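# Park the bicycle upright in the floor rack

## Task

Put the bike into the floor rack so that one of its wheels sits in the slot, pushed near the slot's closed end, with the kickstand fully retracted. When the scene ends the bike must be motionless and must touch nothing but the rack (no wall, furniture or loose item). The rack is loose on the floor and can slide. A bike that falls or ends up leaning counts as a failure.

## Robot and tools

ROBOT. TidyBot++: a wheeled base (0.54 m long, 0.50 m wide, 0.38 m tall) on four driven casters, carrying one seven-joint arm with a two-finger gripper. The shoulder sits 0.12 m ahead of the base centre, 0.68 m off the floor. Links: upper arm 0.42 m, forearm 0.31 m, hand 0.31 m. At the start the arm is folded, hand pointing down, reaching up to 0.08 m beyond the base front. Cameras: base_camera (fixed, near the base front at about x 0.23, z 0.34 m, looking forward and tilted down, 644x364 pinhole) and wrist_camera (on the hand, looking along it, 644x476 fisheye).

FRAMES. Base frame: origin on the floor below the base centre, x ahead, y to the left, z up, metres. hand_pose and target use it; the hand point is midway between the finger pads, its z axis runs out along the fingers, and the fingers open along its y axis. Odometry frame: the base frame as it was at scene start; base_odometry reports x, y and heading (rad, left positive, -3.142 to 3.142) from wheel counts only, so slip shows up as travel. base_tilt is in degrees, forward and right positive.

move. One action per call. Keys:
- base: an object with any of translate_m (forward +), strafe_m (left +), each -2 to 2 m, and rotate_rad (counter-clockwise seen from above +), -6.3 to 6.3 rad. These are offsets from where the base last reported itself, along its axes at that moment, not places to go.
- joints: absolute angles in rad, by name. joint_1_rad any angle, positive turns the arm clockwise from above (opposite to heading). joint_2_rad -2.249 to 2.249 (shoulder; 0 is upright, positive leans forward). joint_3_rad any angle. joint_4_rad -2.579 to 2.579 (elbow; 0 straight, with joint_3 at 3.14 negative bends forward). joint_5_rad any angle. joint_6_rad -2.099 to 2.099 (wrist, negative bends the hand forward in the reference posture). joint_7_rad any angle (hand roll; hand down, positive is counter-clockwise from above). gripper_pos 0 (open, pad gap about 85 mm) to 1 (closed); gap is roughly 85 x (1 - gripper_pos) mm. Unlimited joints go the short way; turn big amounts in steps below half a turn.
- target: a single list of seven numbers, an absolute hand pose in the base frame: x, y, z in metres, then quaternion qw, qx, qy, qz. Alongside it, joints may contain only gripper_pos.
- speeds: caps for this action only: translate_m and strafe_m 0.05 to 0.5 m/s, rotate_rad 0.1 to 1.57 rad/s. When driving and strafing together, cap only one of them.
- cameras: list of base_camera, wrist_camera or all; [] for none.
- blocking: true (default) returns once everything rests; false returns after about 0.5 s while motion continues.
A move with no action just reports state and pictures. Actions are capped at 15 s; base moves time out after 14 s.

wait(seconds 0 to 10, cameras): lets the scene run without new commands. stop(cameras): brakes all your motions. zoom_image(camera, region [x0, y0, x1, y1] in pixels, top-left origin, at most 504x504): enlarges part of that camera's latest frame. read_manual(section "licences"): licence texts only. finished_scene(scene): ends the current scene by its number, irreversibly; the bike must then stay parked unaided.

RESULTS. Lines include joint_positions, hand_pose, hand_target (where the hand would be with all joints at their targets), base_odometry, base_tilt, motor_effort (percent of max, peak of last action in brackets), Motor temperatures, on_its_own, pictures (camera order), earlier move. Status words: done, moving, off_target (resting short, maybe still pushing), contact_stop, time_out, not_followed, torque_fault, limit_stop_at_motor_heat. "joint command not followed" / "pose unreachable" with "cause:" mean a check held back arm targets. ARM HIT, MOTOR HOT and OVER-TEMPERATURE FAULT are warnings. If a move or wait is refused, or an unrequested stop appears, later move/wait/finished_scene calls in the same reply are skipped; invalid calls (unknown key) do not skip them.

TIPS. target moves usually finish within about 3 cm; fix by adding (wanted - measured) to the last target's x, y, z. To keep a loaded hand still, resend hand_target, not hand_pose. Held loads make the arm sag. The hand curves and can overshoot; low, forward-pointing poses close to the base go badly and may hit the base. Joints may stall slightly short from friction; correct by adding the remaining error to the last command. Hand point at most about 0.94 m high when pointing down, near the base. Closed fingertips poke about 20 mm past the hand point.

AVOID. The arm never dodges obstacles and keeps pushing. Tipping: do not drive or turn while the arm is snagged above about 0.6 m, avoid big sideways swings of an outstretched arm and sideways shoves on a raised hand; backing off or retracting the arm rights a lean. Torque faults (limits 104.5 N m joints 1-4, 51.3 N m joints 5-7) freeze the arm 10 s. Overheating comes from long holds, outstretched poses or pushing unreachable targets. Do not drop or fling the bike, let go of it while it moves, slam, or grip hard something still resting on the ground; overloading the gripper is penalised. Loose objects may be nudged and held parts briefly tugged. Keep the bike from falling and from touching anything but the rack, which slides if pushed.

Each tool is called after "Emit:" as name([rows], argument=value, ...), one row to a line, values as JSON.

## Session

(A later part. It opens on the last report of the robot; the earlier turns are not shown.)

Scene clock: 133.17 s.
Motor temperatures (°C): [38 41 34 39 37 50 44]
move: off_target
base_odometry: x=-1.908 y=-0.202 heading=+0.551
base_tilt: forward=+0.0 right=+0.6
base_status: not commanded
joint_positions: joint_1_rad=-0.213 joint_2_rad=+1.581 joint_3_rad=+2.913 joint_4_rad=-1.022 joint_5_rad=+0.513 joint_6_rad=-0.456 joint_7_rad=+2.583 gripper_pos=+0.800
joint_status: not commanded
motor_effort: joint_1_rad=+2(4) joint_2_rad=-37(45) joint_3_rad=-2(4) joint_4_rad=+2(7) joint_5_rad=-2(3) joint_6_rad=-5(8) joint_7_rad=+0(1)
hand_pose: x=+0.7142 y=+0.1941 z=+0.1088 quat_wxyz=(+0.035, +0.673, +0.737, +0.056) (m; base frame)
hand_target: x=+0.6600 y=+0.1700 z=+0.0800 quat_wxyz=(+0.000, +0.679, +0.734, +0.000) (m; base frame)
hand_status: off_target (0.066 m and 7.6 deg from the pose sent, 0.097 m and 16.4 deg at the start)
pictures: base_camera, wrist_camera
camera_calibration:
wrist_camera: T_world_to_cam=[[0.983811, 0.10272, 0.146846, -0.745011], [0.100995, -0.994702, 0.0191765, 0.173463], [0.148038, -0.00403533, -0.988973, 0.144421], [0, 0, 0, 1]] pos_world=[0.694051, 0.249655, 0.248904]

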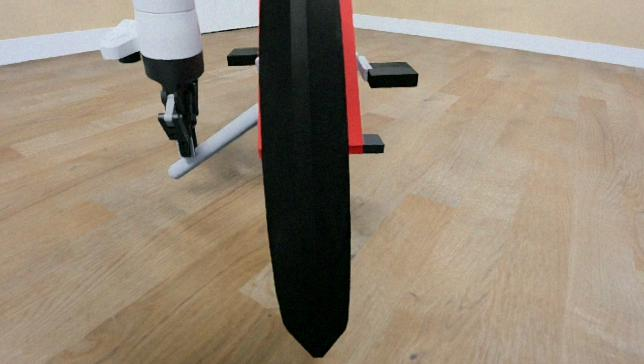

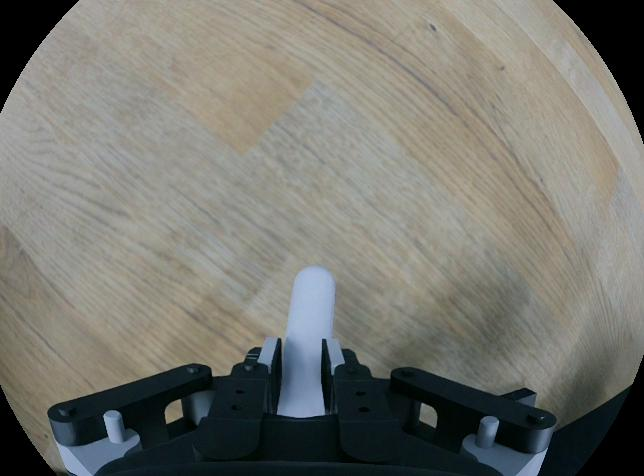

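Emit:
zoom_image(camera="base_camera", region=[120, 60, 280, 200])

Scaled by 3.150.

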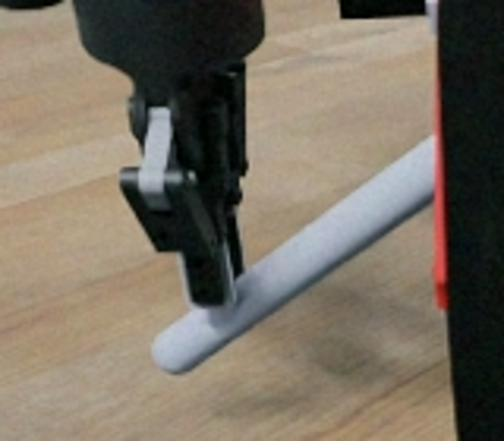

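Emit:
move(target=[0.70, 0.18, 0.14, 0.0, 0.68, 0.735, 0.0], cameras=[])

Emit:
move(target=[0.80, 0.20, 0.13, 0.159, 0.664, 0.717, 0.147], cameras=["base_camera"])

Emit:
move(target=[0.80, 0.19, 0.09, 0.159, 0.664, 0.717, 0.147], cameras=["base_camera", "wrist_camera"])

Emit:
zoom_image(camera="base_camera", region=[120, 60, 280, 200])

Scene clock: 136.40 s.
Motor temperatures (°C): [38 41 34 39 37 50 44]
move: off_target
base_odometry: x=-1.908 y=-0.202 heading=+0.551
base_tilt: forward=+0.0 right=+0.6
base_status: not commanded
joint_positions: joint_1_rad=-0.211 joint_2_rad=+1.559 joint_3_rad=+2.913 joint_4_rad=-0.981 joint_5_rad=+0.440 joint_6_rad=-0.620 joint_7_rad=+2.662 gripper_pos=+0.800
joint_status: not commanded
motor_effort: joint_1_rad=+0(3) joint_2_rad=-47(47) joint_3_rad=-4(4) joint_4_rad=+9(9) joint_5_rad=-1(2) joint_6_rad=+0(4) joint_7_rad=+0(1)
hand_pose: x=+0.7018 y=+0.1792 z=+0.1265 quat_wxyz=(+0.017, +0.673, +0.739, +0.005) (m; base frame)
hand_target: x=+0.7000 y=+0.1800 z=+0.1400 quat_wxyz=(+0.000, +0.679, +0.734, +0.000) (m; base frame)
hand_status: off_target (0.014 m and 2.2 deg from the pose sent, 0.037 m and 7.6 deg at the start)
pictures: none
No camera images: "cameras" was empty.

Scene clock: 138.13 s.
Motor temperatures (°C): [38 41 34 39 37 50 44]
move: off_target
base_odometry: x=-1.908 y=-0.202 heading=+0.551
base_tilt: forward=+0.0 right=+0.6
base_status: not commanded
joint_positions: joint_1_rad=-0.358 joint_2_rad=+1.566 joint_3_rad=+3.184 joint_4_rad=-1.011 joint_5_rad=+0.560 joint_6_rad=-0.226 joint_7_rad=+2.285 gripper_pos=+0.800
joint_status: not commanded
motor_effort: joint_1_rad=+0(4) joint_2_rad=-49(51) joint_3_rad=+0(4) joint_4_rad=+11(15) joint_5_rad=-1(4) joint_6_rad=+2(6) joint_7_rad=+1(1)
hand_pose: x=+0.7970 y=+0.1901 z=+0.1322 quat_wxyz=(+0.153, +0.680, +0.705, +0.132) (m; base frame)
hand_target: x=+0.8000 y=+0.2000 z=+0.1300 quat_wxyz=(+0.159, +0.663, +0.716, +0.147) (m; base frame)
hand_status: off_target (0.011 m and 3.0 deg from the pose sent, 0.100 m and 23.2 deg at the start)
pictures: base_camera

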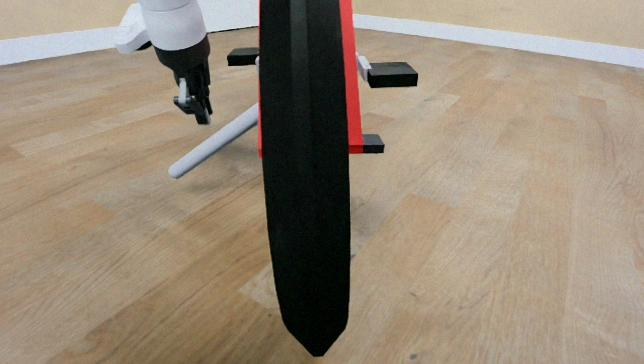

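Scene clock: 139.13 s.
Motor temperatures (°C): [38 41 34 39 37 50 44]
move: off_target
base_odometry: x=-1.908 y=-0.202 heading=+0.551
base_tilt: forward=+0.0 right=+0.6
base_status: not commanded
joint_positions: joint_1_rad=-0.358 joint_2_rad=+1.658 joint_3_rad=+3.184 joint_4_rad=-0.936 joint_5_rad=+0.560 joint_6_rad=-0.212 joint_7_rad=+2.284 gripper_pos=+0.800
joint_status: not commanded
motor_effort: joint_1_rad=+0(0) joint_2_rad=-49(52) joint_3_rad=+1(1) joint_4_rad=+11(12) joint_5_rad=-1(2) joint_6_rad=+2(3) joint_7_rad=+0(1)
hand_pose: x=+0.7886 y=+0.1904 z=+0.0893 quat_wxyz=(+0.148, +0.679, +0.707, +0.131) (m; base frame)
hand_target: x=+0.8000 y=+0.1900 z=+0.0900 quat_wxyz=(+0.159, +0.663, +0.716, +0.147) (m; base frame)
hand_status: off_target (0.011 m and 3.0 deg from the pose sent, 0.042 m and 3.0 deg at the start)
pictures: base_camera, wrist_camera
camera_calibration:
wrist_camera: T_world_to_cam=[[0.913725, 0.0600378, 0.401874, -0.774357], [0.0325422, -0.99666, 0.0749055, 0.212029], [0.405028, -0.0553652, -0.912626, -0.0856192], [0, 0, 0, 1]] pos_world=[0.735328, 0.253071, 0.217173]

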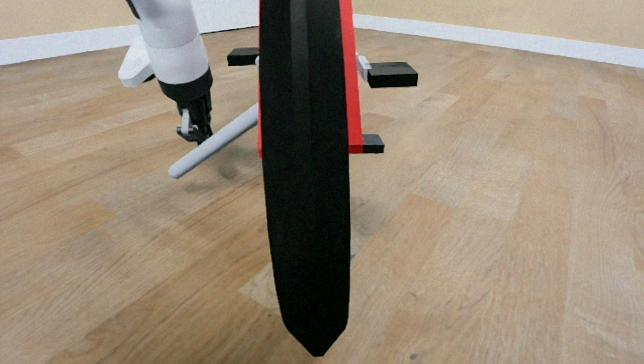

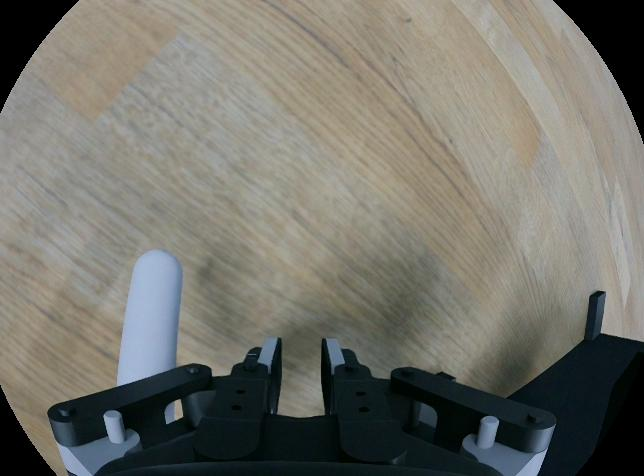

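Scaled by 3.150.

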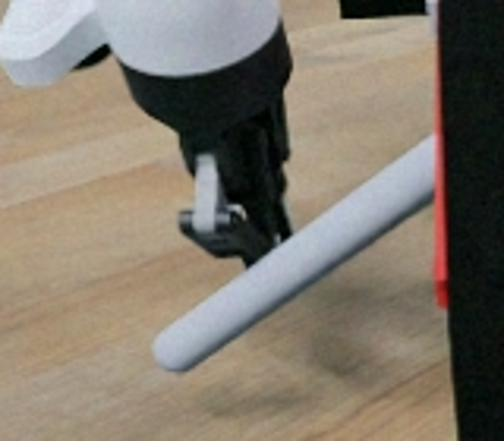

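Emit:
move(target=[0.80, 0.19, 0.06, 0.159, 0.664, 0.717, 0.147], cameras=[])

Emit:
move(target=[0.745, 0.185, 0.06, 0.12, 0.67, 0.725, 0.11], cameras=["base_camera", "wrist_camera"])

Emit:
zoom_image(camera="base_camera", region=[120, 60, 280, 200])

Scene clock: 140.17 s.
Motor temperatures (°C): [38 41 34 39 37 50 44]
move: off_target
base_odometry: x=-1.908 y=-0.202 heading=+0.551
base_tilt: forward=+0.0 right=+0.6
base_status: not commanded
joint_positions: joint_1_rad=-0.358 joint_2_rad=+1.724 joint_3_rad=+3.184 joint_4_rad=-0.841 joint_5_rad=+0.560 joint_6_rad=-0.212 joint_7_rad=+2.284 gripper_pos=+0.800
joint_status: not commanded
motor_effort: joint_1_rad=+0(2) joint_2_rad=-45(50) joint_3_rad=+0(1) joint_4_rad=+10(11) joint_5_rad=-1(2) joint_6_rad=+2(2) joint_7_rad=+1(1)
hand_pose: x=+0.8005 y=+0.1964 z=+0.0704 quat_wxyz=(+0.154, +0.676, +0.706, +0.145) (m; base frame)
hand_target: x=+0.8000 y=+0.1900 z=+0.0600 quat_wxyz=(+0.159, +0.663, +0.716, +0.147) (m; base frame)
hand_status: off_target (0.012 m and 2.0 deg from the pose sent, 0.031 m and 3.0 deg at the start)
pictures: none
No camera images: "cameras" was empty.

Scene clock: 141.27 s.
Motor temperatures (°C): [38 41 34 39 37 50 44]
move: off_target
base_odometry: x=-1.908 y=-0.202 heading=+0.551
base_tilt: forward=+0.0 right=+0.6
base_status: not commanded
joint_positions: joint_1_rad=-0.357 joint_2_rad=+1.659 joint_3_rad=+3.158 joint_4_rad=-0.956 joint_5_rad=+0.562 joint_6_rad=-0.204 joint_7_rad=+2.284 gripper_pos=+0.800
joint_status: not commanded
motor_effort: joint_1_rad=+1(1) joint_2_rad=-39(48) joint_3_rad=+0(1) joint_4_rad=+4(11) joint_5_rad=-1(2) joint_6_rad=-2(2) joint_7_rad=+1(1)
hand_pose: x=+0.7743 y=+0.2005 z=+0.0828 quat_wxyz=(+0.132, +0.682, +0.708, +0.131) (m; base frame)
hand_target: x=+0.7450 y=+0.1850 z=+0.0600 quat_wxyz=(+0.120, +0.670, +0.725, +0.110) (m; base frame)
hand_status: off_target (0.040 m and 3.6 deg from the pose sent, 0.058 m and 6.0 deg at the start)
pictures: base_camera, wrist_camera
camera_calibration:
wrist_camera: T_world_to_cam=[[0.923047, 0.0514272, 0.381235, -0.763039], [0.0340504, -0.998056, 0.0521914, 0.224067], [0.383178, -0.0351939, -0.923004, -0.0714285], [0, 0, 0, 1]] pos_world=[0.724061, 0.260359, 0.213274]

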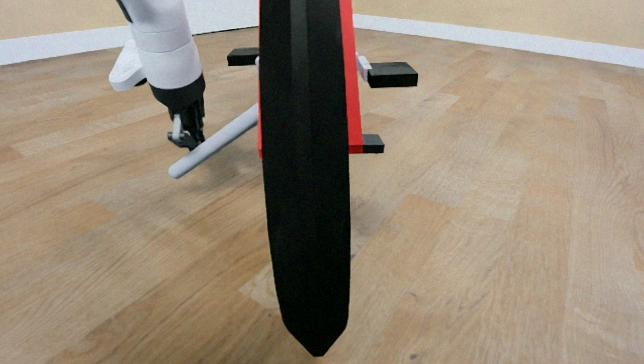

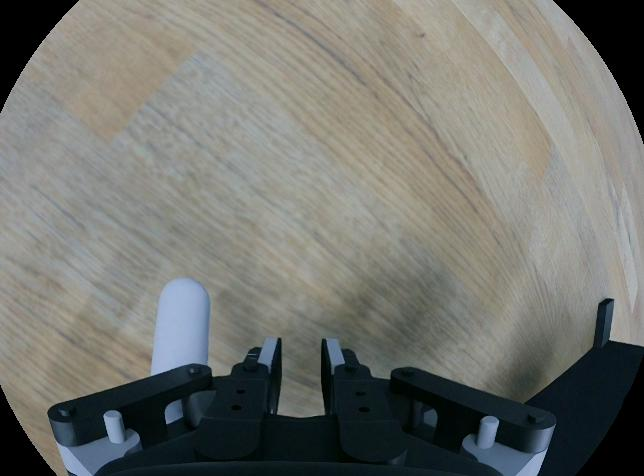

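Scaled by 3.150.

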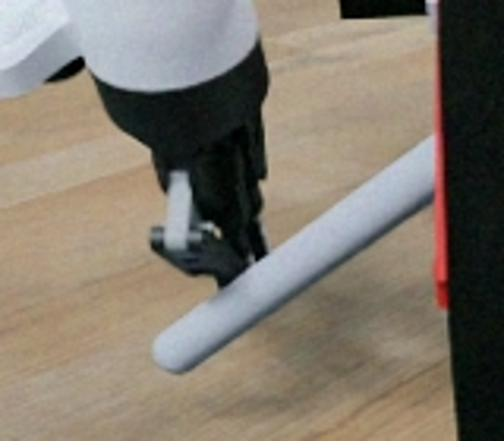

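Emit:
move(target=[0.80, 0.20, 0.20, 0.159, 0.664, 0.717, 0.147], cameras=[])

Emit:
move(joints={"gripper_pos": 1.0}, target=[0.80, 0.20, 0.20, 0.0, 0.976, 0.0, 0.216], cameras=["base_camera", "wrist_camera"])

Scene clock: 143.13 s.
Motor temperatures (°C): [38 41 34 39 37 50 44]
move: off_target
base_odometry: x=-1.908 y=-0.202 heading=+0.551
base_tilt: forward=+0.0 right=+0.6
base_status: not commanded
joint_positions: joint_1_rad=-0.357 joint_2_rad=+1.424 joint_3_rad=+3.159 joint_4_rad=-1.148 joint_5_rad=+0.578 joint_6_rad=-0.204 joint_7_rad=+2.284 gripper_pos=+0.800
joint_status: not commanded
motor_effort: joint_1_rad=+0(2) joint_2_rad=-49(52) joint_3_rad=+0(1) joint_4_rad=+11(12) joint_5_rad=+0(2) joint_6_rad=+2(4) joint_7_rad=+0(1)
hand_pose: x=+0.7948 y=+0.2056 z=+0.1934 quat_wxyz=(+0.144, +0.675, +0.708, +0.148) (m; base frame)
hand_target: x=+0.8000 y=+0.2000 z=+0.2000 quat_wxyz=(+0.159, +0.663, +0.716, +0.147) (m; base frame)
hand_status: off_target (0.010 m and 2.4 deg from the pose sent, 0.120 m and 4.3 deg at the start)
pictures: none
No camera images: "cameras" was empty.

Scene clock: 144.83 s.
Motor temperatures (°C): [38 41 34 39 37 50 44]
move: off_target
base_odometry: x=-1.908 y=-0.202 heading=+0.551
base_tilt: forward=+0.0 right=+0.6
base_status: not commanded
joint_positions: joint_1_rad=-0.440 joint_2_rad=+1.424 joint_3_rad=+3.346 joint_4_rad=-1.151 joint_5_rad=-0.095 joint_6_rad=-0.204 joint_7_rad=+1.309 gripper_pos=+0.999
joint_status: all done
motor_effort: joint_1_rad=+0(1) joint_2_rad=-48(49) joint_3_rad=+3(3) joint_4_rad=+11(12) joint_5_rad=-1(2) joint_6_rad=+3(4) joint_7_rad=+0(1)
hand_pose: x=+0.7954 y=+0.1937 z=+0.1954 quat_wxyz=(+0.015, +0.978, +0.047, +0.202) (m; base frame)
hand_target: x=+0.8000 y=+0.2000 z=+0.2000 quat_wxyz=(+0.000, +0.976, +0.000, +0.216) (m; base frame)
hand_status: off_target (0.009 m and 5.9 deg from the pose sent, 0.010 m and 92.5 deg at the start)
pictures: base_camera, wrist_camera
camera_calibration:
wrist_camera: T_world_to_cam=[[0.0919281, -0.993219, 0.0711688, 0.0989182], [-0.928659, -0.111307, -0.353842, 0.883942], [0.359364, -0.0335635, -0.932594, 0.0445954], [0, 0, 0, 1]] pos_world=[0.795761, 0.198133, 0.347325]

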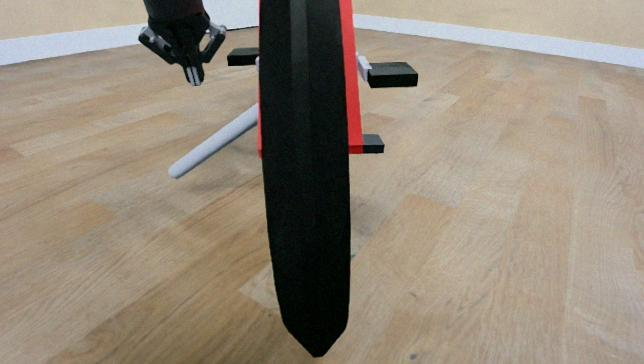

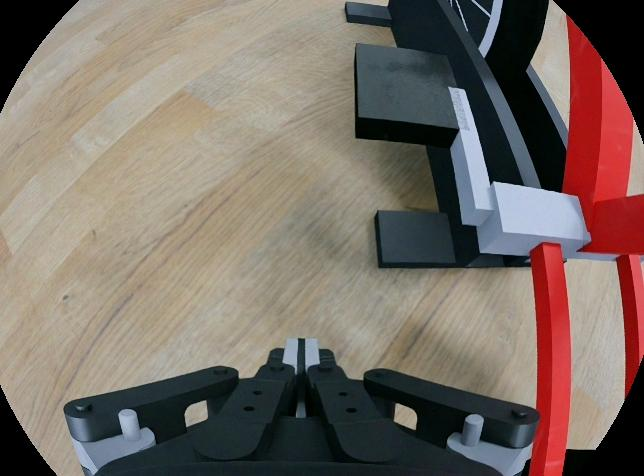

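Emit:
move(target=[0.785, 0.195, 0.065, 0.0, 0.976, 0.0, 0.216], cameras=["base_camera"])

Emit:
zoom_image(camera="base_camera", region=[120, 60, 280, 200])

Scene clock: 146.37 s.
Motor temperatures (°C): [38 41 34 39 37 50 44]
move: off_target
base_odometry: x=-1.908 y=-0.202 heading=+0.551
base_tilt: forward=+0.0 right=+0.6
base_status: not commanded
joint_positions: joint_1_rad=-0.440 joint_2_rad=+1.712 joint_3_rad=+3.369 joint_4_rad=-0.938 joint_5_rad=-0.143 joint_6_rad=-0.155 joint_7_rad=+1.282 gripper_pos=+0.999
joint_status: not commanded
motor_effort: joint_1_rad=+0(1) joint_2_rad=-48(52) joint_3_rad=+3(4) joint_4_rad=+10(11) joint_5_rad=-1(2) joint_6_rad=+3(4) joint_7_rad=+1(1)
hand_pose: x=+0.7719 y=+0.1839 z=+0.0606 quat_wxyz=(+0.018, +0.980, +0.042, +0.192) (m; base frame)
hand_target: x=+0.7850 y=+0.1950 z=+0.0650 quat_wxyz=(+0.000, +0.976, +0.000, +0.216) (m; base frame)
hand_status: off_target (0.018 m and 5.9 deg from the pose sent, 0.131 m and 5.9 deg at the start)
pictures: base_camera

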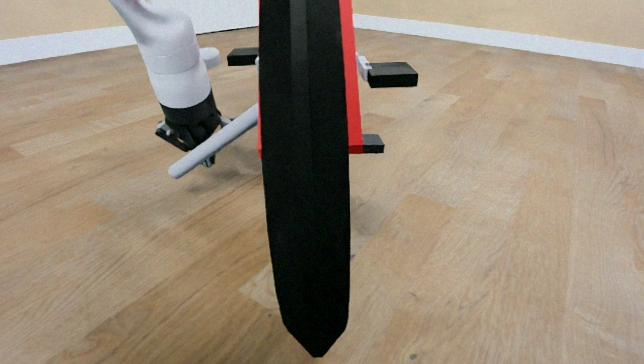

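Scaled by 3.150.

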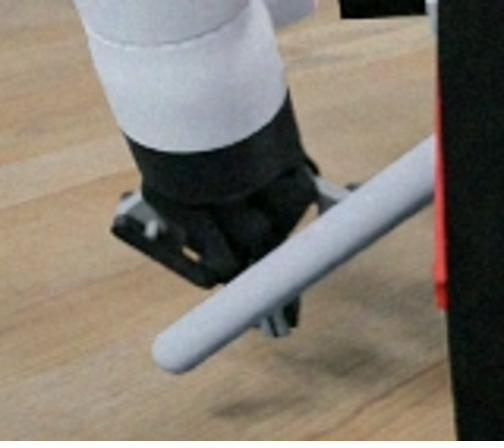

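Emit:
move(target=[0.70, 0.19, 0.065, 0.0, 0.985, 0.0, 0.17], cameras=["base_camera"])

Emit:
zoom_image(camera="base_camera", region=[120, 60, 280, 200])

Scene clock: 147.83 s.
Motor temperatures (°C): [38 42 34 39 37 50 44]
move: off_target
base_odometry: x=-1.908 y=-0.202 heading=+0.551
base_tilt: forward=+0.0 right=+0.6
base_status: not commanded
joint_positions: joint_1_rad=-0.452 joint_2_rad=+1.602 joint_3_rad=+3.333 joint_4_rad=-1.166 joint_5_rad=-0.184 joint_6_rad=-0.003 joint_7_rad=+1.293 gripper_pos=+0.999
joint_status: not commanded
motor_effort: joint_1_rad=+0(2) joint_2_rad=-36(48) joint_3_rad=+1(3) joint_4_rad=+0(10) joint_5_rad=-2(3) joint_6_rad=-3(3) joint_7_rad=+0(1)
hand_pose: x=+0.7493 y=+0.1856 z=+0.0937 quat_wxyz=(+0.003, +0.979, +0.016, +0.205) (m; base frame)
hand_target: x=+0.7000 y=+0.1900 z=+0.0650 quat_wxyz=(+0.000, +0.985, +0.000, +0.170) (m; base frame)
hand_status: off_target (0.057 m and 4.5 deg from the pose sent, 0.072 m and 5.8 deg at the start)
pictures: base_camera

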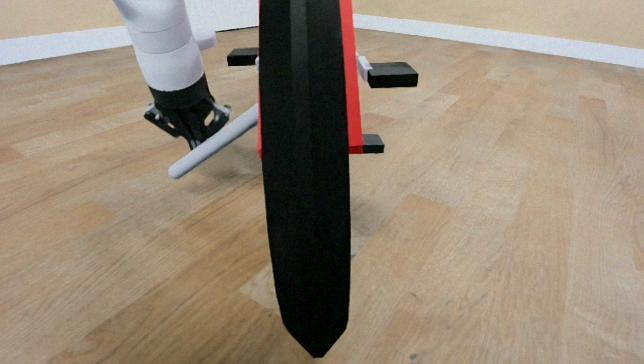

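Scaled by 3.150.

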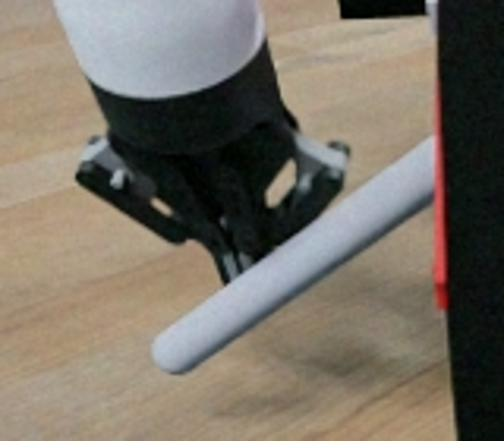

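Emit:
move(target=[0.78, 0.2, 0.18, 0.0, 0.985, 0.0, 0.17], cameras=[])

Emit:
move(base={"strafe_m": 0.19}, speeds={"strafe_m": 0.3}, cameras=["base_camera"])

Emit:
move(target=[0.78, 0.06, 0.18, 0.0, 0.9995, 0.0, 0.03], cameras=["base_camera", "wrist_camera"])

Scene clock: 149.57 s.
Motor temperatures (°C): [38 42 34 39 37 50 44]
move: off_target
base_odometry: x=-1.908 y=-0.202 heading=+0.551
base_tilt: forward=+0.0 right=+0.6
base_status: not commanded
joint_positions: joint_1_rad=-0.440 joint_2_rad=+1.459 joint_3_rad=+3.328 joint_4_rad=-1.117 joint_5_rad=-0.173 joint_6_rad=-0.221 joint_7_rad=+1.288 gripper_pos=+0.999
joint_status: not commanded
motor_effort: joint_1_rad=+0(1) joint_2_rad=-49(49) joint_3_rad=+3(3) joint_4_rad=+11(11) joint_5_rad=-1(3) joint_6_rad=+3(4) joint_7_rad=+1(1)
hand_pose: x=+0.7860 y=+0.2078 z=+0.1766 quat_wxyz=(-0.007, +0.982, +0.003, +0.187) (m; base frame)
hand_target: x=+0.7800 y=+0.2000 z=+0.1800 quat_wxyz=(+0.000, +0.985, +0.000, +0.170) (m; base frame)
hand_status: off_target (0.010 m and 2.2 deg from the pose sent, 0.093 m and 4.5 deg at the start)
pictures: none
No camera images: "cameras" was empty.

Scene clock: 151.20 s.
Motor temperatures (°C): [38 42 34 39 37 50 44]
move: done
base_odometry: x=-2.008 y=-0.040 heading=+0.550
base_tilt: forward=+0.0 right=+0.6
base_status: done
joint_positions: joint_1_rad=-0.433 joint_2_rad=+1.459 joint_3_rad=+3.323 joint_4_rad=-1.117 joint_5_rad=-0.173 joint_6_rad=-0.222 joint_7_rad=+1.288 gripper_pos=+0.999
joint_status: not commanded
motor_effort: joint_1_rad=+0(4) joint_2_rad=-49(50) joint_3_rad=+2(4) joint_4_rad=+11(12) joint_5_rad=-1(2) joint_6_rad=+3(4) joint_7_rad=+1(1)
hand_pose: x=+0.7860 y=+0.2061 z=+0.1761 quat_wxyz=(-0.008, +0.983, +0.000, +0.186) (m; base frame)
hand_target: x=+0.7800 y=+0.2000 z=+0.1800 quat_wxyz=(+0.000, +0.985, +0.000, +0.170) (m; base frame)
hand_status: not commanded
pictures: base_camera

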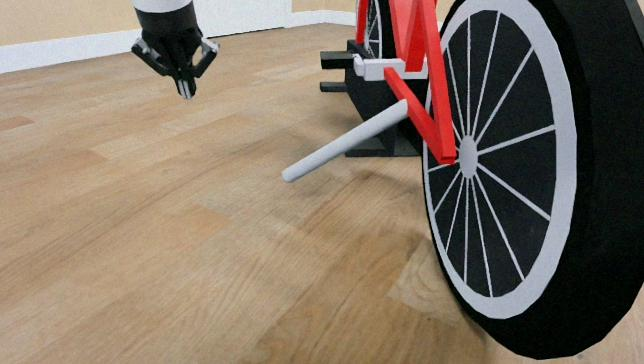

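Scene clock: 153.00 s.
Motor temperatures (°C): [38 42 34 39 37 50 44]
move: off_target
base_odometry: x=-2.008 y=-0.040 heading=+0.550
base_tilt: forward=+0.0 right=+0.6
base_status: not commanded
joint_positions: joint_1_rad=-0.101 joint_2_rad=+1.483 joint_3_rad=+3.193 joint_4_rad=-0.849 joint_5_rad=-0.106 joint_6_rad=-0.686 joint_7_rad=+1.453 gripper_pos=+0.999
joint_status: not commanded
motor_effort: joint_1_rad=+0(5) joint_2_rad=-51(52) joint_3_rad=+0(3) joint_4_rad=+13(14) joint_5_rad=-2(3) joint_6_rad=+1(4) joint_7_rad=+1(1)
hand_pose: x=+0.8019 y=+0.0630 z=+0.1924 quat_wxyz=(-0.017, +0.997, -0.048, +0.061) (m; base frame)
hand_target: x=+0.7800 y=+0.0600 z=+0.1800 quat_wxyz=(+0.000, +1.000, +0.000, +0.030) (m; base frame)
hand_status: off_target (0.025 m and 6.9 deg from the pose sent, 0.146 m and 18.0 deg at the start)
pictures: base_camera, wrist_camera
camera_calibration:
wrist_camera: T_world_to_cam=[[-0.0812306, -0.996484, -0.0205444, 0.125457], [-0.993398, 0.08262, -0.0795943, 0.861315], [0.0810118, 0.0139433, -0.996616, 0.267668], [0, 0, 0, 1]] pos_world=[0.844135, 0.0501217, 0.337896]

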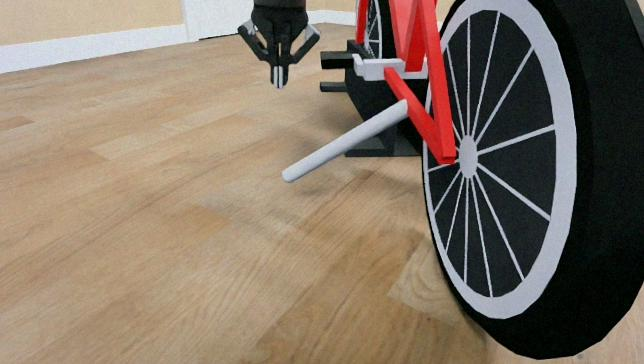

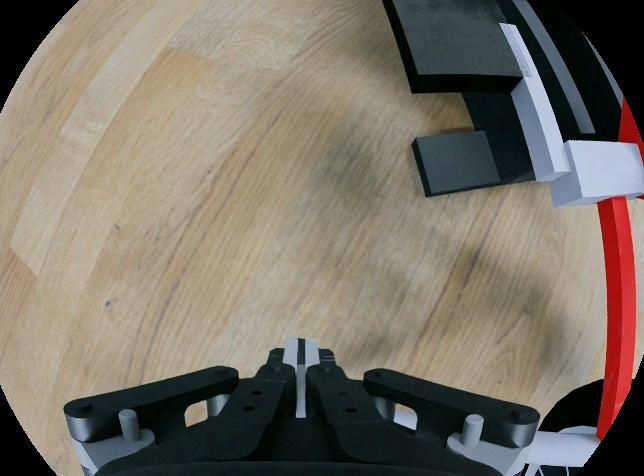

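Emit:
move(target=[0.77, 0.01, 0.16, 0.0, 1.0, 0.0, 0.0], cameras=[])

Emit:
move(target=[0.765, 0.01, 0.07, 0.0, 1.0, 0.0, 0.0], cameras=["base_camera"])

Emit:
zoom_image(camera="base_camera", region=[220, 60, 440, 220])

Scene clock: 154.10 s.
Motor temperatures (°C): [38 42 34 39 37 50 44]
move: off_target
base_odometry: x=-2.008 y=-0.040 heading=+0.550
base_tilt: forward=+0.0 right=+0.6
base_status: not commanded
joint_positions: joint_1_rad=-0.023 joint_2_rad=+1.547 joint_3_rad=+3.182 joint_4_rad=-0.764 joint_5_rad=-0.100 joint_6_rad=-0.770 joint_7_rad=+1.528 gripper_pos=+0.999
joint_status: not commanded
motor_effort: joint_1_rad=+0(3) joint_2_rad=-51(53) joint_3_rad=+0(2) joint_4_rad=+13(14) joint_5_rad=-1(3) joint_6_rad=+1(2) joint_7_rad=+1(1)
hand_pose: x=+0.7912 y=+0.0169 z=+0.1688 quat_wxyz=(-0.017, +0.998, -0.045, +0.031) (m; base frame)
hand_target: x=+0.7700 y=+0.0100 z=+0.1600 quat_wxyz=(+0.000, +1.000, +0.000, +0.000) (m; base frame)
hand_status: off_target (0.024 m and 6.5 deg from the pose sent, 0.070 m and 9.1 deg at the start)
pictures: none
No camera images: "cameras" was empty.

Scene clock: 155.73 s.
Motor temperatures (°C): [38 42 34 39 37 50 44]
move: off_target
base_odometry: x=-2.008 y=-0.040 heading=+0.550
base_tilt: forward=+0.0 right=+0.6
base_status: not commanded
joint_positions: joint_1_rad=-0.023 joint_2_rad=+1.790 joint_3_rad=+3.182 joint_4_rad=-0.512 joint_5_rad=-0.100 joint_6_rad=-0.798 joint_7_rad=+1.528 gripper_pos=+0.999
joint_status: not commanded
motor_effort: joint_1_rad=+0(1) joint_2_rad=-50(54) joint_3_rad=-1(1) joint_4_rad=+13(14) joint_5_rad=-2(3) joint_6_rad=+0(1) joint_7_rad=+1(1)
hand_pose: x=+0.7767 y=+0.0202 z=+0.0691 quat_wxyz=(-0.017, +0.999, -0.039, +0.021) (m; base frame)
hand_target: x=+0.7650 y=+0.0100 z=+0.0700 quat_wxyz=(+0.000, +1.000, +0.000, +0.000) (m; base frame)
hand_status: off_target (0.016 m and 5.5 deg from the pose sent, 0.102 m and 6.5 deg at the start)
pictures: base_camera

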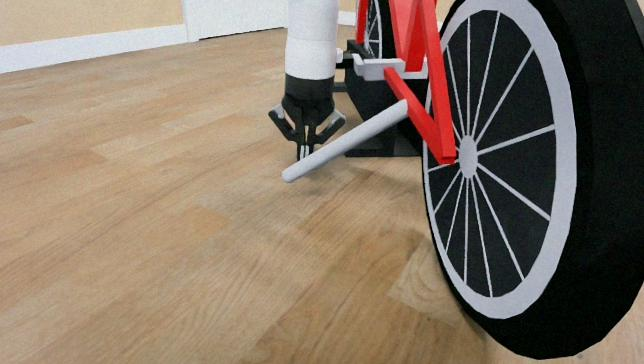

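Scaled by 2.291.

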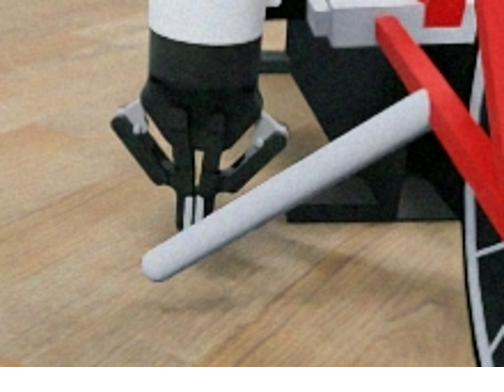

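Emit:
move(target=[0.76, -0.02, 0.07, 0.0, 1.0, 0.0, 0.0], cameras=[])

Emit:
move(target=[0.68, -0.02, 0.065, 0.0, 1.0, 0.0, 0.0], cameras=["base_camera"])

Emit:
zoom_image(camera="base_camera", region=[220, 60, 440, 220])

Scene clock: 156.73 s.
Motor temperatures (°C): [38 42 34 39 37 50 44]
move: off_target
base_odometry: x=-2.007 y=-0.040 heading=+0.550
base_tilt: forward=+0.0 right=+0.6
base_status: not commanded
joint_positions: joint_1_rad=+0.020 joint_2_rad=+1.789 joint_3_rad=+3.182 joint_4_rad=-0.544 joint_5_rad=-0.100 joint_6_rad=-0.798 joint_7_rad=+1.575 gripper_pos=+0.999
joint_status: not commanded
motor_effort: joint_1_rad=+0(2) joint_2_rad=-49(52) joint_3_rad=-1(1) joint_4_rad=+13(14) joint_5_rad=-1(3) joint_6_rad=+0(1) joint_7_rad=+1(1)
hand_pose: x=+0.7608 y=-0.0081 z=+0.0623 quat_wxyz=(-0.016, +0.999, -0.038, +0.006) (m; base frame)
hand_target: x=+0.7600 y=-0.0200 z=+0.0700 quat_wxyz=(+0.000, +1.000, +0.000, +0.000) (m; base frame)
hand_status: off_target (0.014 m and 4.8 deg from the pose sent, 0.044 m and 5.5 deg at the start)
pictures: none
No camera images: "cameras" was empty.

Scene clock: 158.47 s.
Motor temperatures (°C): [38 42 34 39 37 50 44]
move: off_target
base_odometry: x=-2.008 y=-0.040 heading=+0.550
base_tilt: forward=+0.0 right=+0.6
base_status: not commanded
joint_positions: joint_1_rad=+0.020 joint_2_rad=+1.613 joint_3_rad=+3.169 joint_4_rad=-0.984 joint_5_rad=-0.078 joint_6_rad=-0.471 joint_7_rad=+1.580 gripper_pos=+0.999
joint_status: not commanded
motor_effort: joint_1_rad=+0(1) joint_2_rad=-38(50) joint_3_rad=-1(2) joint_4_rad=+0(12) joint_5_rad=-2(3) joint_6_rad=-7(9) joint_7_rad=+0(1)
hand_pose: x=+0.7260 y=-0.0155 z=+0.0849 quat_wxyz=(-0.005, +0.999, -0.038, +0.038) (m; base frame)
hand_target: x=+0.6800 y=-0.0200 z=+0.0650 quat_wxyz=(+0.000, +1.000, +0.000, +0.000) (m; base frame)
hand_status: off_target (0.050 m and 6.2 deg from the pose sent, 0.082 m and 4.8 deg at the start)
pictures: base_camera

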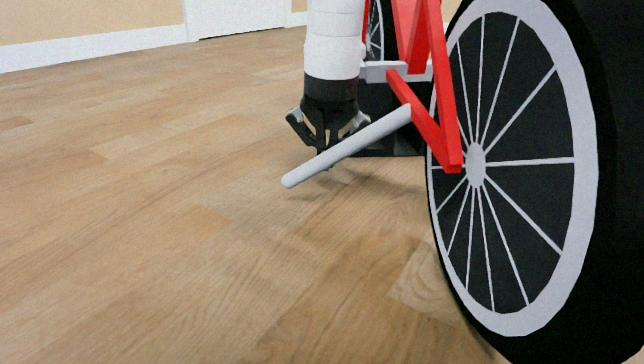

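Scaled by 2.291.

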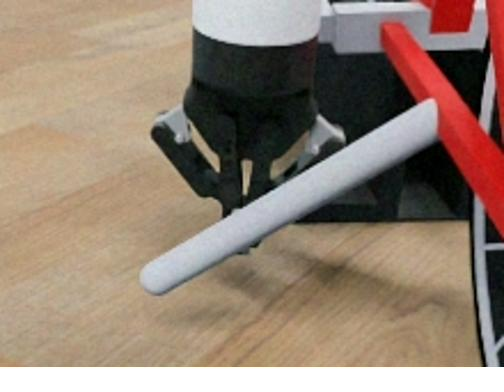

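Emit:
move(target=[0.60, -0.02, 0.07, 0.0, 1.0, 0.0, 0.0], cameras=["base_camera", "wrist_camera"])

Emit:
zoom_image(camera="base_camera", region=[220, 60, 440, 220])

Scene clock: 160.27 s.
Motor temperatures (°C): [38 42 34 39 37 50 44]
move: off_target
base_odometry: x=-2.008 y=-0.040 heading=+0.550
base_tilt: forward=+0.0 right=+0.6
base_status: not commanded
joint_positions: joint_1_rad=+0.028 joint_2_rad=+1.526 joint_3_rad=+3.160 joint_4_rad=-1.339 joint_5_rad=-0.053 joint_6_rad=-0.212 joint_7_rad=+1.580 gripper_pos=+0.999
joint_status: not commanded
motor_effort: joint_1_rad=+0(1) joint_2_rad=-33(38) joint_3_rad=-1(2) joint_4_rad=-3(6) joint_5_rad=-1(3) joint_6_rad=-6(10) joint_7_rad=+0(1)
hand_pose: x=+0.6450 y=-0.0214 z=+0.0873 quat_wxyz=(+0.004, +0.999, -0.035, +0.033) (m; base frame)
hand_target: x=+0.6000 y=-0.0200 z=+0.0700 quat_wxyz=(+0.000, +1.000, +0.000, +0.000) (m; base frame)
hand_status: off_target (0.048 m and 5.5 deg from the pose sent, 0.127 m and 6.2 deg at the start)
pictures: base_camera, wrist_camera
camera_calibration:
wrist_camera: T_world_to_cam=[[-0.056549, -0.998128, 0.0233028, 0.00660534], [-0.998144, 0.0559911, -0.0239378, 0.701692], [0.0225883, -0.0246132, -0.999442, 0.213852], [0, 0, 0, 1]] pos_world=[0.695932, -0.0274319, 0.230376]

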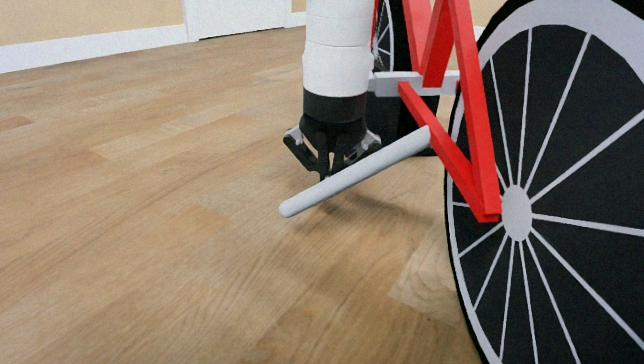

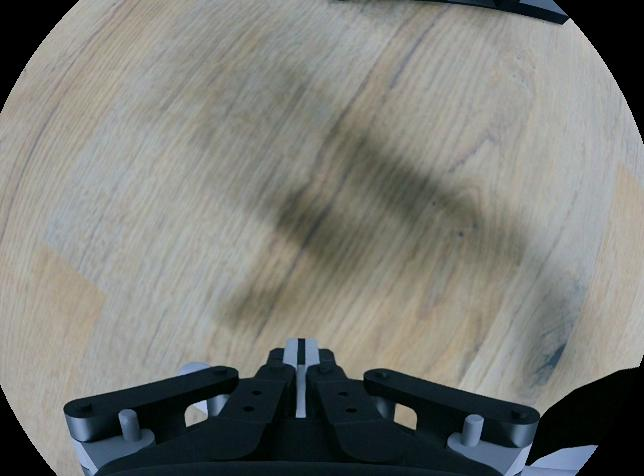

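Scaled by 2.291.

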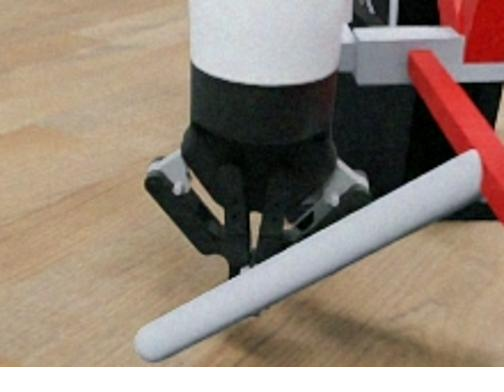

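Emit:
move(target=[0.66, 0.0, 0.09, 0.0, 1.0, 0.0, 0.0], cameras=[])

Emit:
move(target=[0.66, 0.05, 0.30, 0.0, 1.0, 0.0, 0.0], cameras=["base_camera"])

Emit:
move(base={"strafe_m": -0.12}, speeds={"strafe_m": 0.2}, cameras=["base_camera", "wrist_camera"])

Scene clock: 161.90 s.
Motor temperatures (°C): [38 42 34 39 37 50 44]
move: off_target
base_odometry: x=-2.008 y=-0.040 heading=+0.550
base_tilt: forward=+0.0 right=+0.6
base_status: not commanded
joint_positions: joint_1_rad=+0.010 joint_2_rad=+1.541 joint_3_rad=+3.160 joint_4_rad=-1.209 joint_5_rad=-0.053 joint_6_rad=-0.344 joint_7_rad=+1.580 gripper_pos=+0.999
joint_status: not commanded
motor_effort: joint_1_rad=+0(1) joint_2_rad=-45(45) joint_3_rad=-1(2) joint_4_rad=+7(7) joint_5_rad=-1(2) joint_6_rad=+1(5) joint_7_rad=+0(1)
hand_pose: x=+0.6741 y=-0.0102 z=+0.0926 quat_wxyz=(+0.000, +0.999, -0.025, +0.024) (m; base frame)
hand_target: x=+0.6600 y=+0.0000 z=+0.0900 quat_wxyz=(+0.000, +1.000, +0.000, +0.000) (m; base frame)
hand_status: off_target (0.018 m and 4.0 deg from the pose sent, 0.026 m and 5.5 deg at the start)
pictures: none
No camera images: "cameras" was empty.

Scene clock: 163.63 s.
Motor temperatures (°C): [38 42 34 39 37 50 44]
move: off_target
base_odometry: x=-2.008 y=-0.040 heading=+0.550
base_tilt: forward=+0.0 right=+0.6
base_status: not commanded
joint_positions: joint_1_rad=-0.088 joint_2_rad=+1.109 joint_3_rad=+3.160 joint_4_rad=-1.468 joint_5_rad=-0.053 joint_6_rad=-0.519 joint_7_rad=+1.556 gripper_pos=+0.999
joint_status: not commanded
motor_effort: joint_1_rad=+0(1) joint_2_rad=-43(48) joint_3_rad=+0(2) joint_4_rad=+9(10) joint_5_rad=-2(3) joint_6_rad=+1(1) joint_7_rad=+1(1)
hand_pose: x=+0.6764 y=+0.0477 z=+0.2925 quat_wxyz=(-0.006, +1.000, +0.010, +0.023) (m; base frame)
hand_target: x=+0.6600 y=+0.0500 z=+0.3000 quat_wxyz=(+0.000, +1.000, +0.000, +0.000) (m; base frame)
hand_status: off_target (0.018 m and 2.9 deg from the pose sent, 0.216 m and 4.0 deg at the start)
pictures: base_camera

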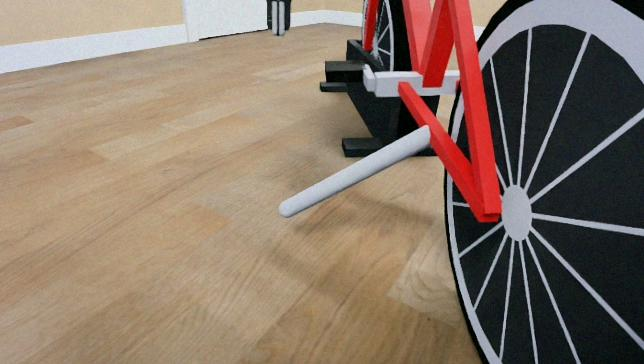

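Scene clock: 165.17 s.
Motor temperatures (°C): [38 42 34 39 37 50 44]
move: done
base_odometry: x=-1.945 y=-0.142 heading=+0.550
base_tilt: forward=+0.0 right=+0.6
base_status: done
joint_positions: joint_1_rad=-0.113 joint_2_rad=+1.109 joint_3_rad=+3.160 joint_4_rad=-1.468 joint_5_rad=-0.053 joint_6_rad=-0.521 joint_7_rad=+1.556 gripper_pos=+0.999
joint_status: not commanded
motor_effort: joint_1_rad=+3(6) joint_2_rad=-45(45) joint_3_rad=+2(3) joint_4_rad=+9(10) joint_5_rad=-1(2) joint_6_rad=+0(1) joint_7_rad=+1(1)
hand_pose: x=+0.6742 y=+0.0618 z=+0.2925 quat_wxyz=(-0.007, +0.999, +0.022, +0.022) (m; base frame)
hand_target: x=+0.6600 y=+0.0500 z=+0.3000 quat_wxyz=(+0.000, +1.000, +0.000, +0.000) (m; base frame)
hand_status: not commanded
pictures: base_camera, wrist_camera
camera_calibration:
wrist_camera: T_world_to_cam=[[0.0594496, -0.998217, 0.00535077, 0.0136154], [-0.998228, -0.0594627, -0.00232879, 0.731993], [0.00264281, -0.00520285, -0.999983, 0.432811], [0, 0, 0, 1]] pos_world=[0.728742, 0.0593692, 0.434435]

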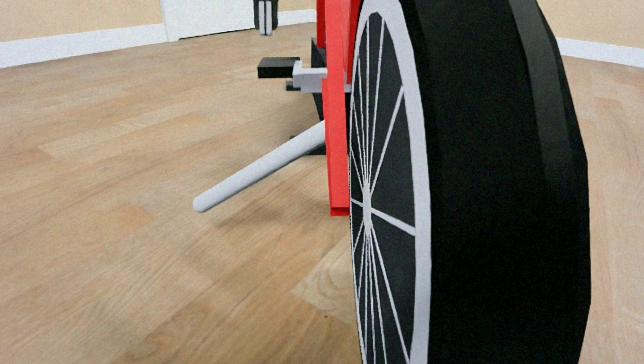

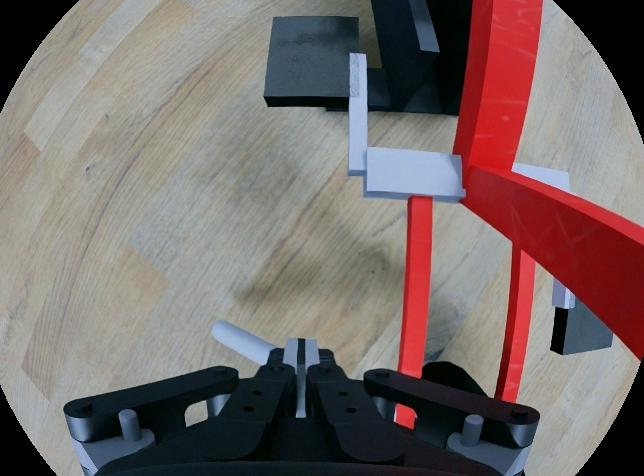

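Emit:
move(target=[0.64, 0.22, 0.30, 0.0, 1.0, 0.0, 0.0], cameras=[])

Emit:
move(base={"translate_m": 0.10}, speeds={"translate_m": 0.06}, cameras=["base_camera", "wrist_camera"])

Scene clock: 167.10 s.
Motor temperatures (°C): [38 43 34 39 37 50 44]
move: off_target
base_odometry: x=-1.945 y=-0.142 heading=+0.550
base_tilt: forward=+0.0 right=+0.6
base_status: not commanded
joint_positions: joint_1_rad=-0.429 joint_2_rad=+1.109 joint_3_rad=+3.184 joint_4_rad=-1.396 joint_5_rad=-0.053 joint_6_rad=-0.585 joint_7_rad=+1.284 gripper_pos=+0.999
joint_status: not commanded
motor_effort: joint_1_rad=+0(3) joint_2_rad=-45(45) joint_3_rad=+0(3) joint_4_rad=+10(11) joint_5_rad=-1(2) joint_6_rad=+1(1) joint_7_rad=+1(1)
hand_pose: x=+0.6524 y=+0.2279 z=+0.3054 quat_wxyz=(-0.005, +0.999, +0.040, +0.026) (m; base frame)
hand_target: x=+0.6400 y=+0.2200 z=+0.3000 quat_wxyz=(+0.000, +1.000, +0.000, +0.000) (m; base frame)
hand_status: off_target (0.016 m and 5.5 deg from the pose sent, 0.162 m and 3.7 deg at the start)
pictures: none
No camera images: "cameras" was empty.

Scene clock: 169.23 s.
Motor temperatures (°C): [38 43 34 39 37 50 44]
move: done
base_odometry: x=-1.860 y=-0.090 heading=+0.551
base_tilt: forward=+0.0 right=+0.6
base_status: done
joint_positions: joint_1_rad=-0.429 joint_2_rad=+1.109 joint_3_rad=+3.184 joint_4_rad=-1.392 joint_5_rad=-0.053 joint_6_rad=-0.588 joint_7_rad=+1.282 gripper_pos=+0.999
joint_status: not commanded
motor_effort: joint_1_rad=+0(2) joint_2_rad=-45(45) joint_3_rad=+0(1) joint_4_rad=+10(12) joint_5_rad=-1(2) joint_6_rad=+1(1) joint_7_rad=+1(1)
hand_pose: x=+0.6539 y=+0.2284 z=+0.3062 quat_wxyz=(-0.006, +0.999, +0.040, +0.027) (m; base frame)
hand_target: x=+0.6400 y=+0.2200 z=+0.3000 quat_wxyz=(+0.000, +1.000, +0.000, +0.000) (m; base frame)
hand_status: not commanded
pictures: base_camera, wrist_camera
camera_calibration:
wrist_camera: T_world_to_cam=[[0.0936795, -0.99556, 0.00920257, 0.156901], [-0.995511, -0.0937922, -0.0126809, 0.730869], [0.0134877, -0.00797332, -0.999877, 0.440912], [0, 0, 0, 1]] pos_world=[0.706943, 0.228269, 0.448682]

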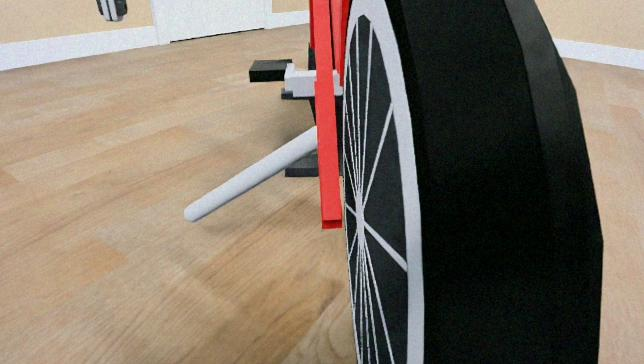

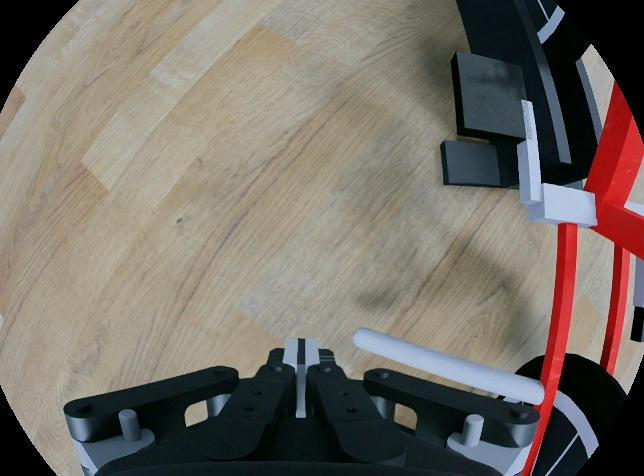

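Emit:
move(base={"translate_m": 0.04}, speeds={"translate_m": 0.05}, cameras=["wrist_camera"])

Emit:
move(base={"translate_m": 0.03}, speeds={"translate_m": 0.05}, cameras=["base_camera", "wrist_camera"])

Scene clock: 170.57 s.
Motor temperatures (°C): [38 43 34 39 37 50 44]
move: done
base_odometry: x=-1.826 y=-0.069 heading=+0.551
base_tilt: forward=+0.0 right=+0.6
base_status: done
joint_positions: joint_1_rad=-0.429 joint_2_rad=+1.109 joint_3_rad=+3.184 joint_4_rad=-1.391 joint_5_rad=-0.053 joint_6_rad=-0.589 joint_7_rad=+1.282 gripper_pos=+0.999
joint_status: not commanded
motor_effort: joint_1_rad=+0(2) joint_2_rad=-45(46) joint_3_rad=+0(1) joint_4_rad=+11(12) joint_5_rad=-2(2) joint_6_rad=+1(1) joint_7_rad=+0(1)
hand_pose: x=+0.6540 y=+0.2284 z=+0.3063 quat_wxyz=(-0.006, +0.999, +0.040, +0.027) (m; base frame)
hand_target: x=+0.6400 y=+0.2200 z=+0.3000 quat_wxyz=(+0.000, +1.000, +0.000, +0.000) (m; base frame)
hand_status: not commanded
pictures: wrist_camera
camera_calibration:
wrist_camera: T_world_to_cam=[[0.093536, -0.995571, 0.00942376, 0.156855], [-0.995529, -0.0936489, -0.0123444, 0.730846], [0.0131722, -0.00822698, -0.999879, 0.441313], [0, 0, 0, 1]] pos_world=[0.707094, 0.228234, 0.448803]

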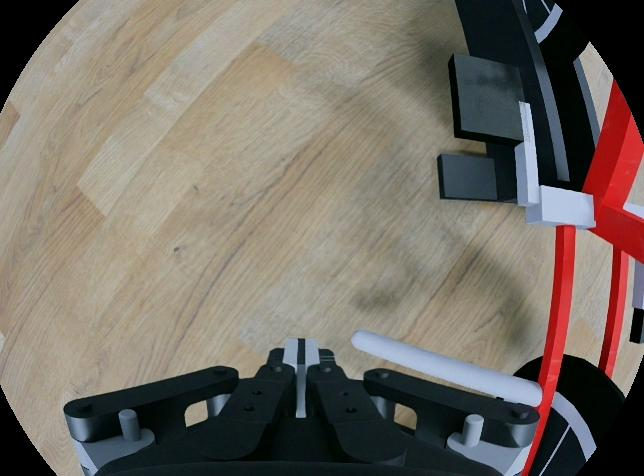

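Scene clock: 171.63 s.
Motor temperatures (°C): [38 43 34 39 37 50 44]
move: done
base_odometry: x=-1.801 y=-0.054 heading=+0.552
base_tilt: forward=+0.0 right=+0.6
base_status: done
joint_positions: joint_1_rad=-0.429 joint_2_rad=+1.109 joint_3_rad=+3.185 joint_4_rad=-1.390 joint_5_rad=-0.053 joint_6_rad=-0.590 joint_7_rad=+1.282 gripper_pos=+0.999
joint_status: not commanded
motor_effort: joint_1_rad=+0(2) joint_2_rad=-45(46) joint_3_rad=+0(1) joint_4_rad=+11(12) joint_5_rad=-1(2) joint_6_rad=+1(1) joint_7_rad=+1(1)
hand_pose: x=+0.6543 y=+0.2283 z=+0.3065 quat_wxyz=(-0.005, +0.999, +0.039, +0.027) (m; base frame)
hand_target: x=+0.6400 y=+0.2200 z=+0.3000 quat_wxyz=(+0.000, +1.000, +0.000, +0.000) (m; base frame)
hand_status: not commanded
pictures: base_camera, wrist_camera
camera_calibration:
wrist_camera: T_world_to_cam=[[0.0932765, -0.995594, 0.00959232, 0.156872], [-0.995551, -0.0933926, -0.0124645, 0.731182], [0.0133054, -0.00838701, -0.999876, 0.441385], [0, 0, 0, 1]] pos_world=[0.707424, 0.228169, 0.448939]

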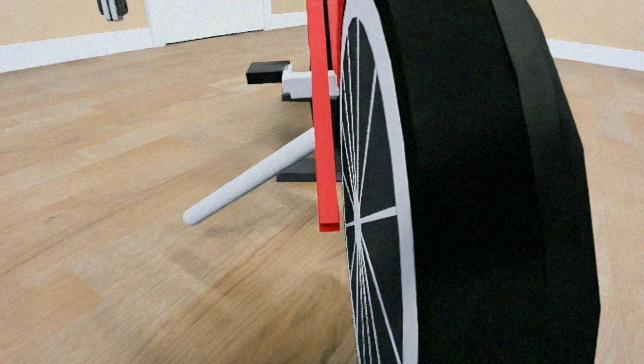

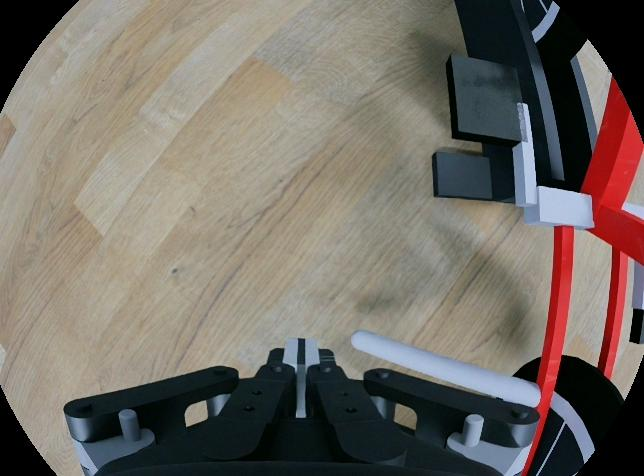

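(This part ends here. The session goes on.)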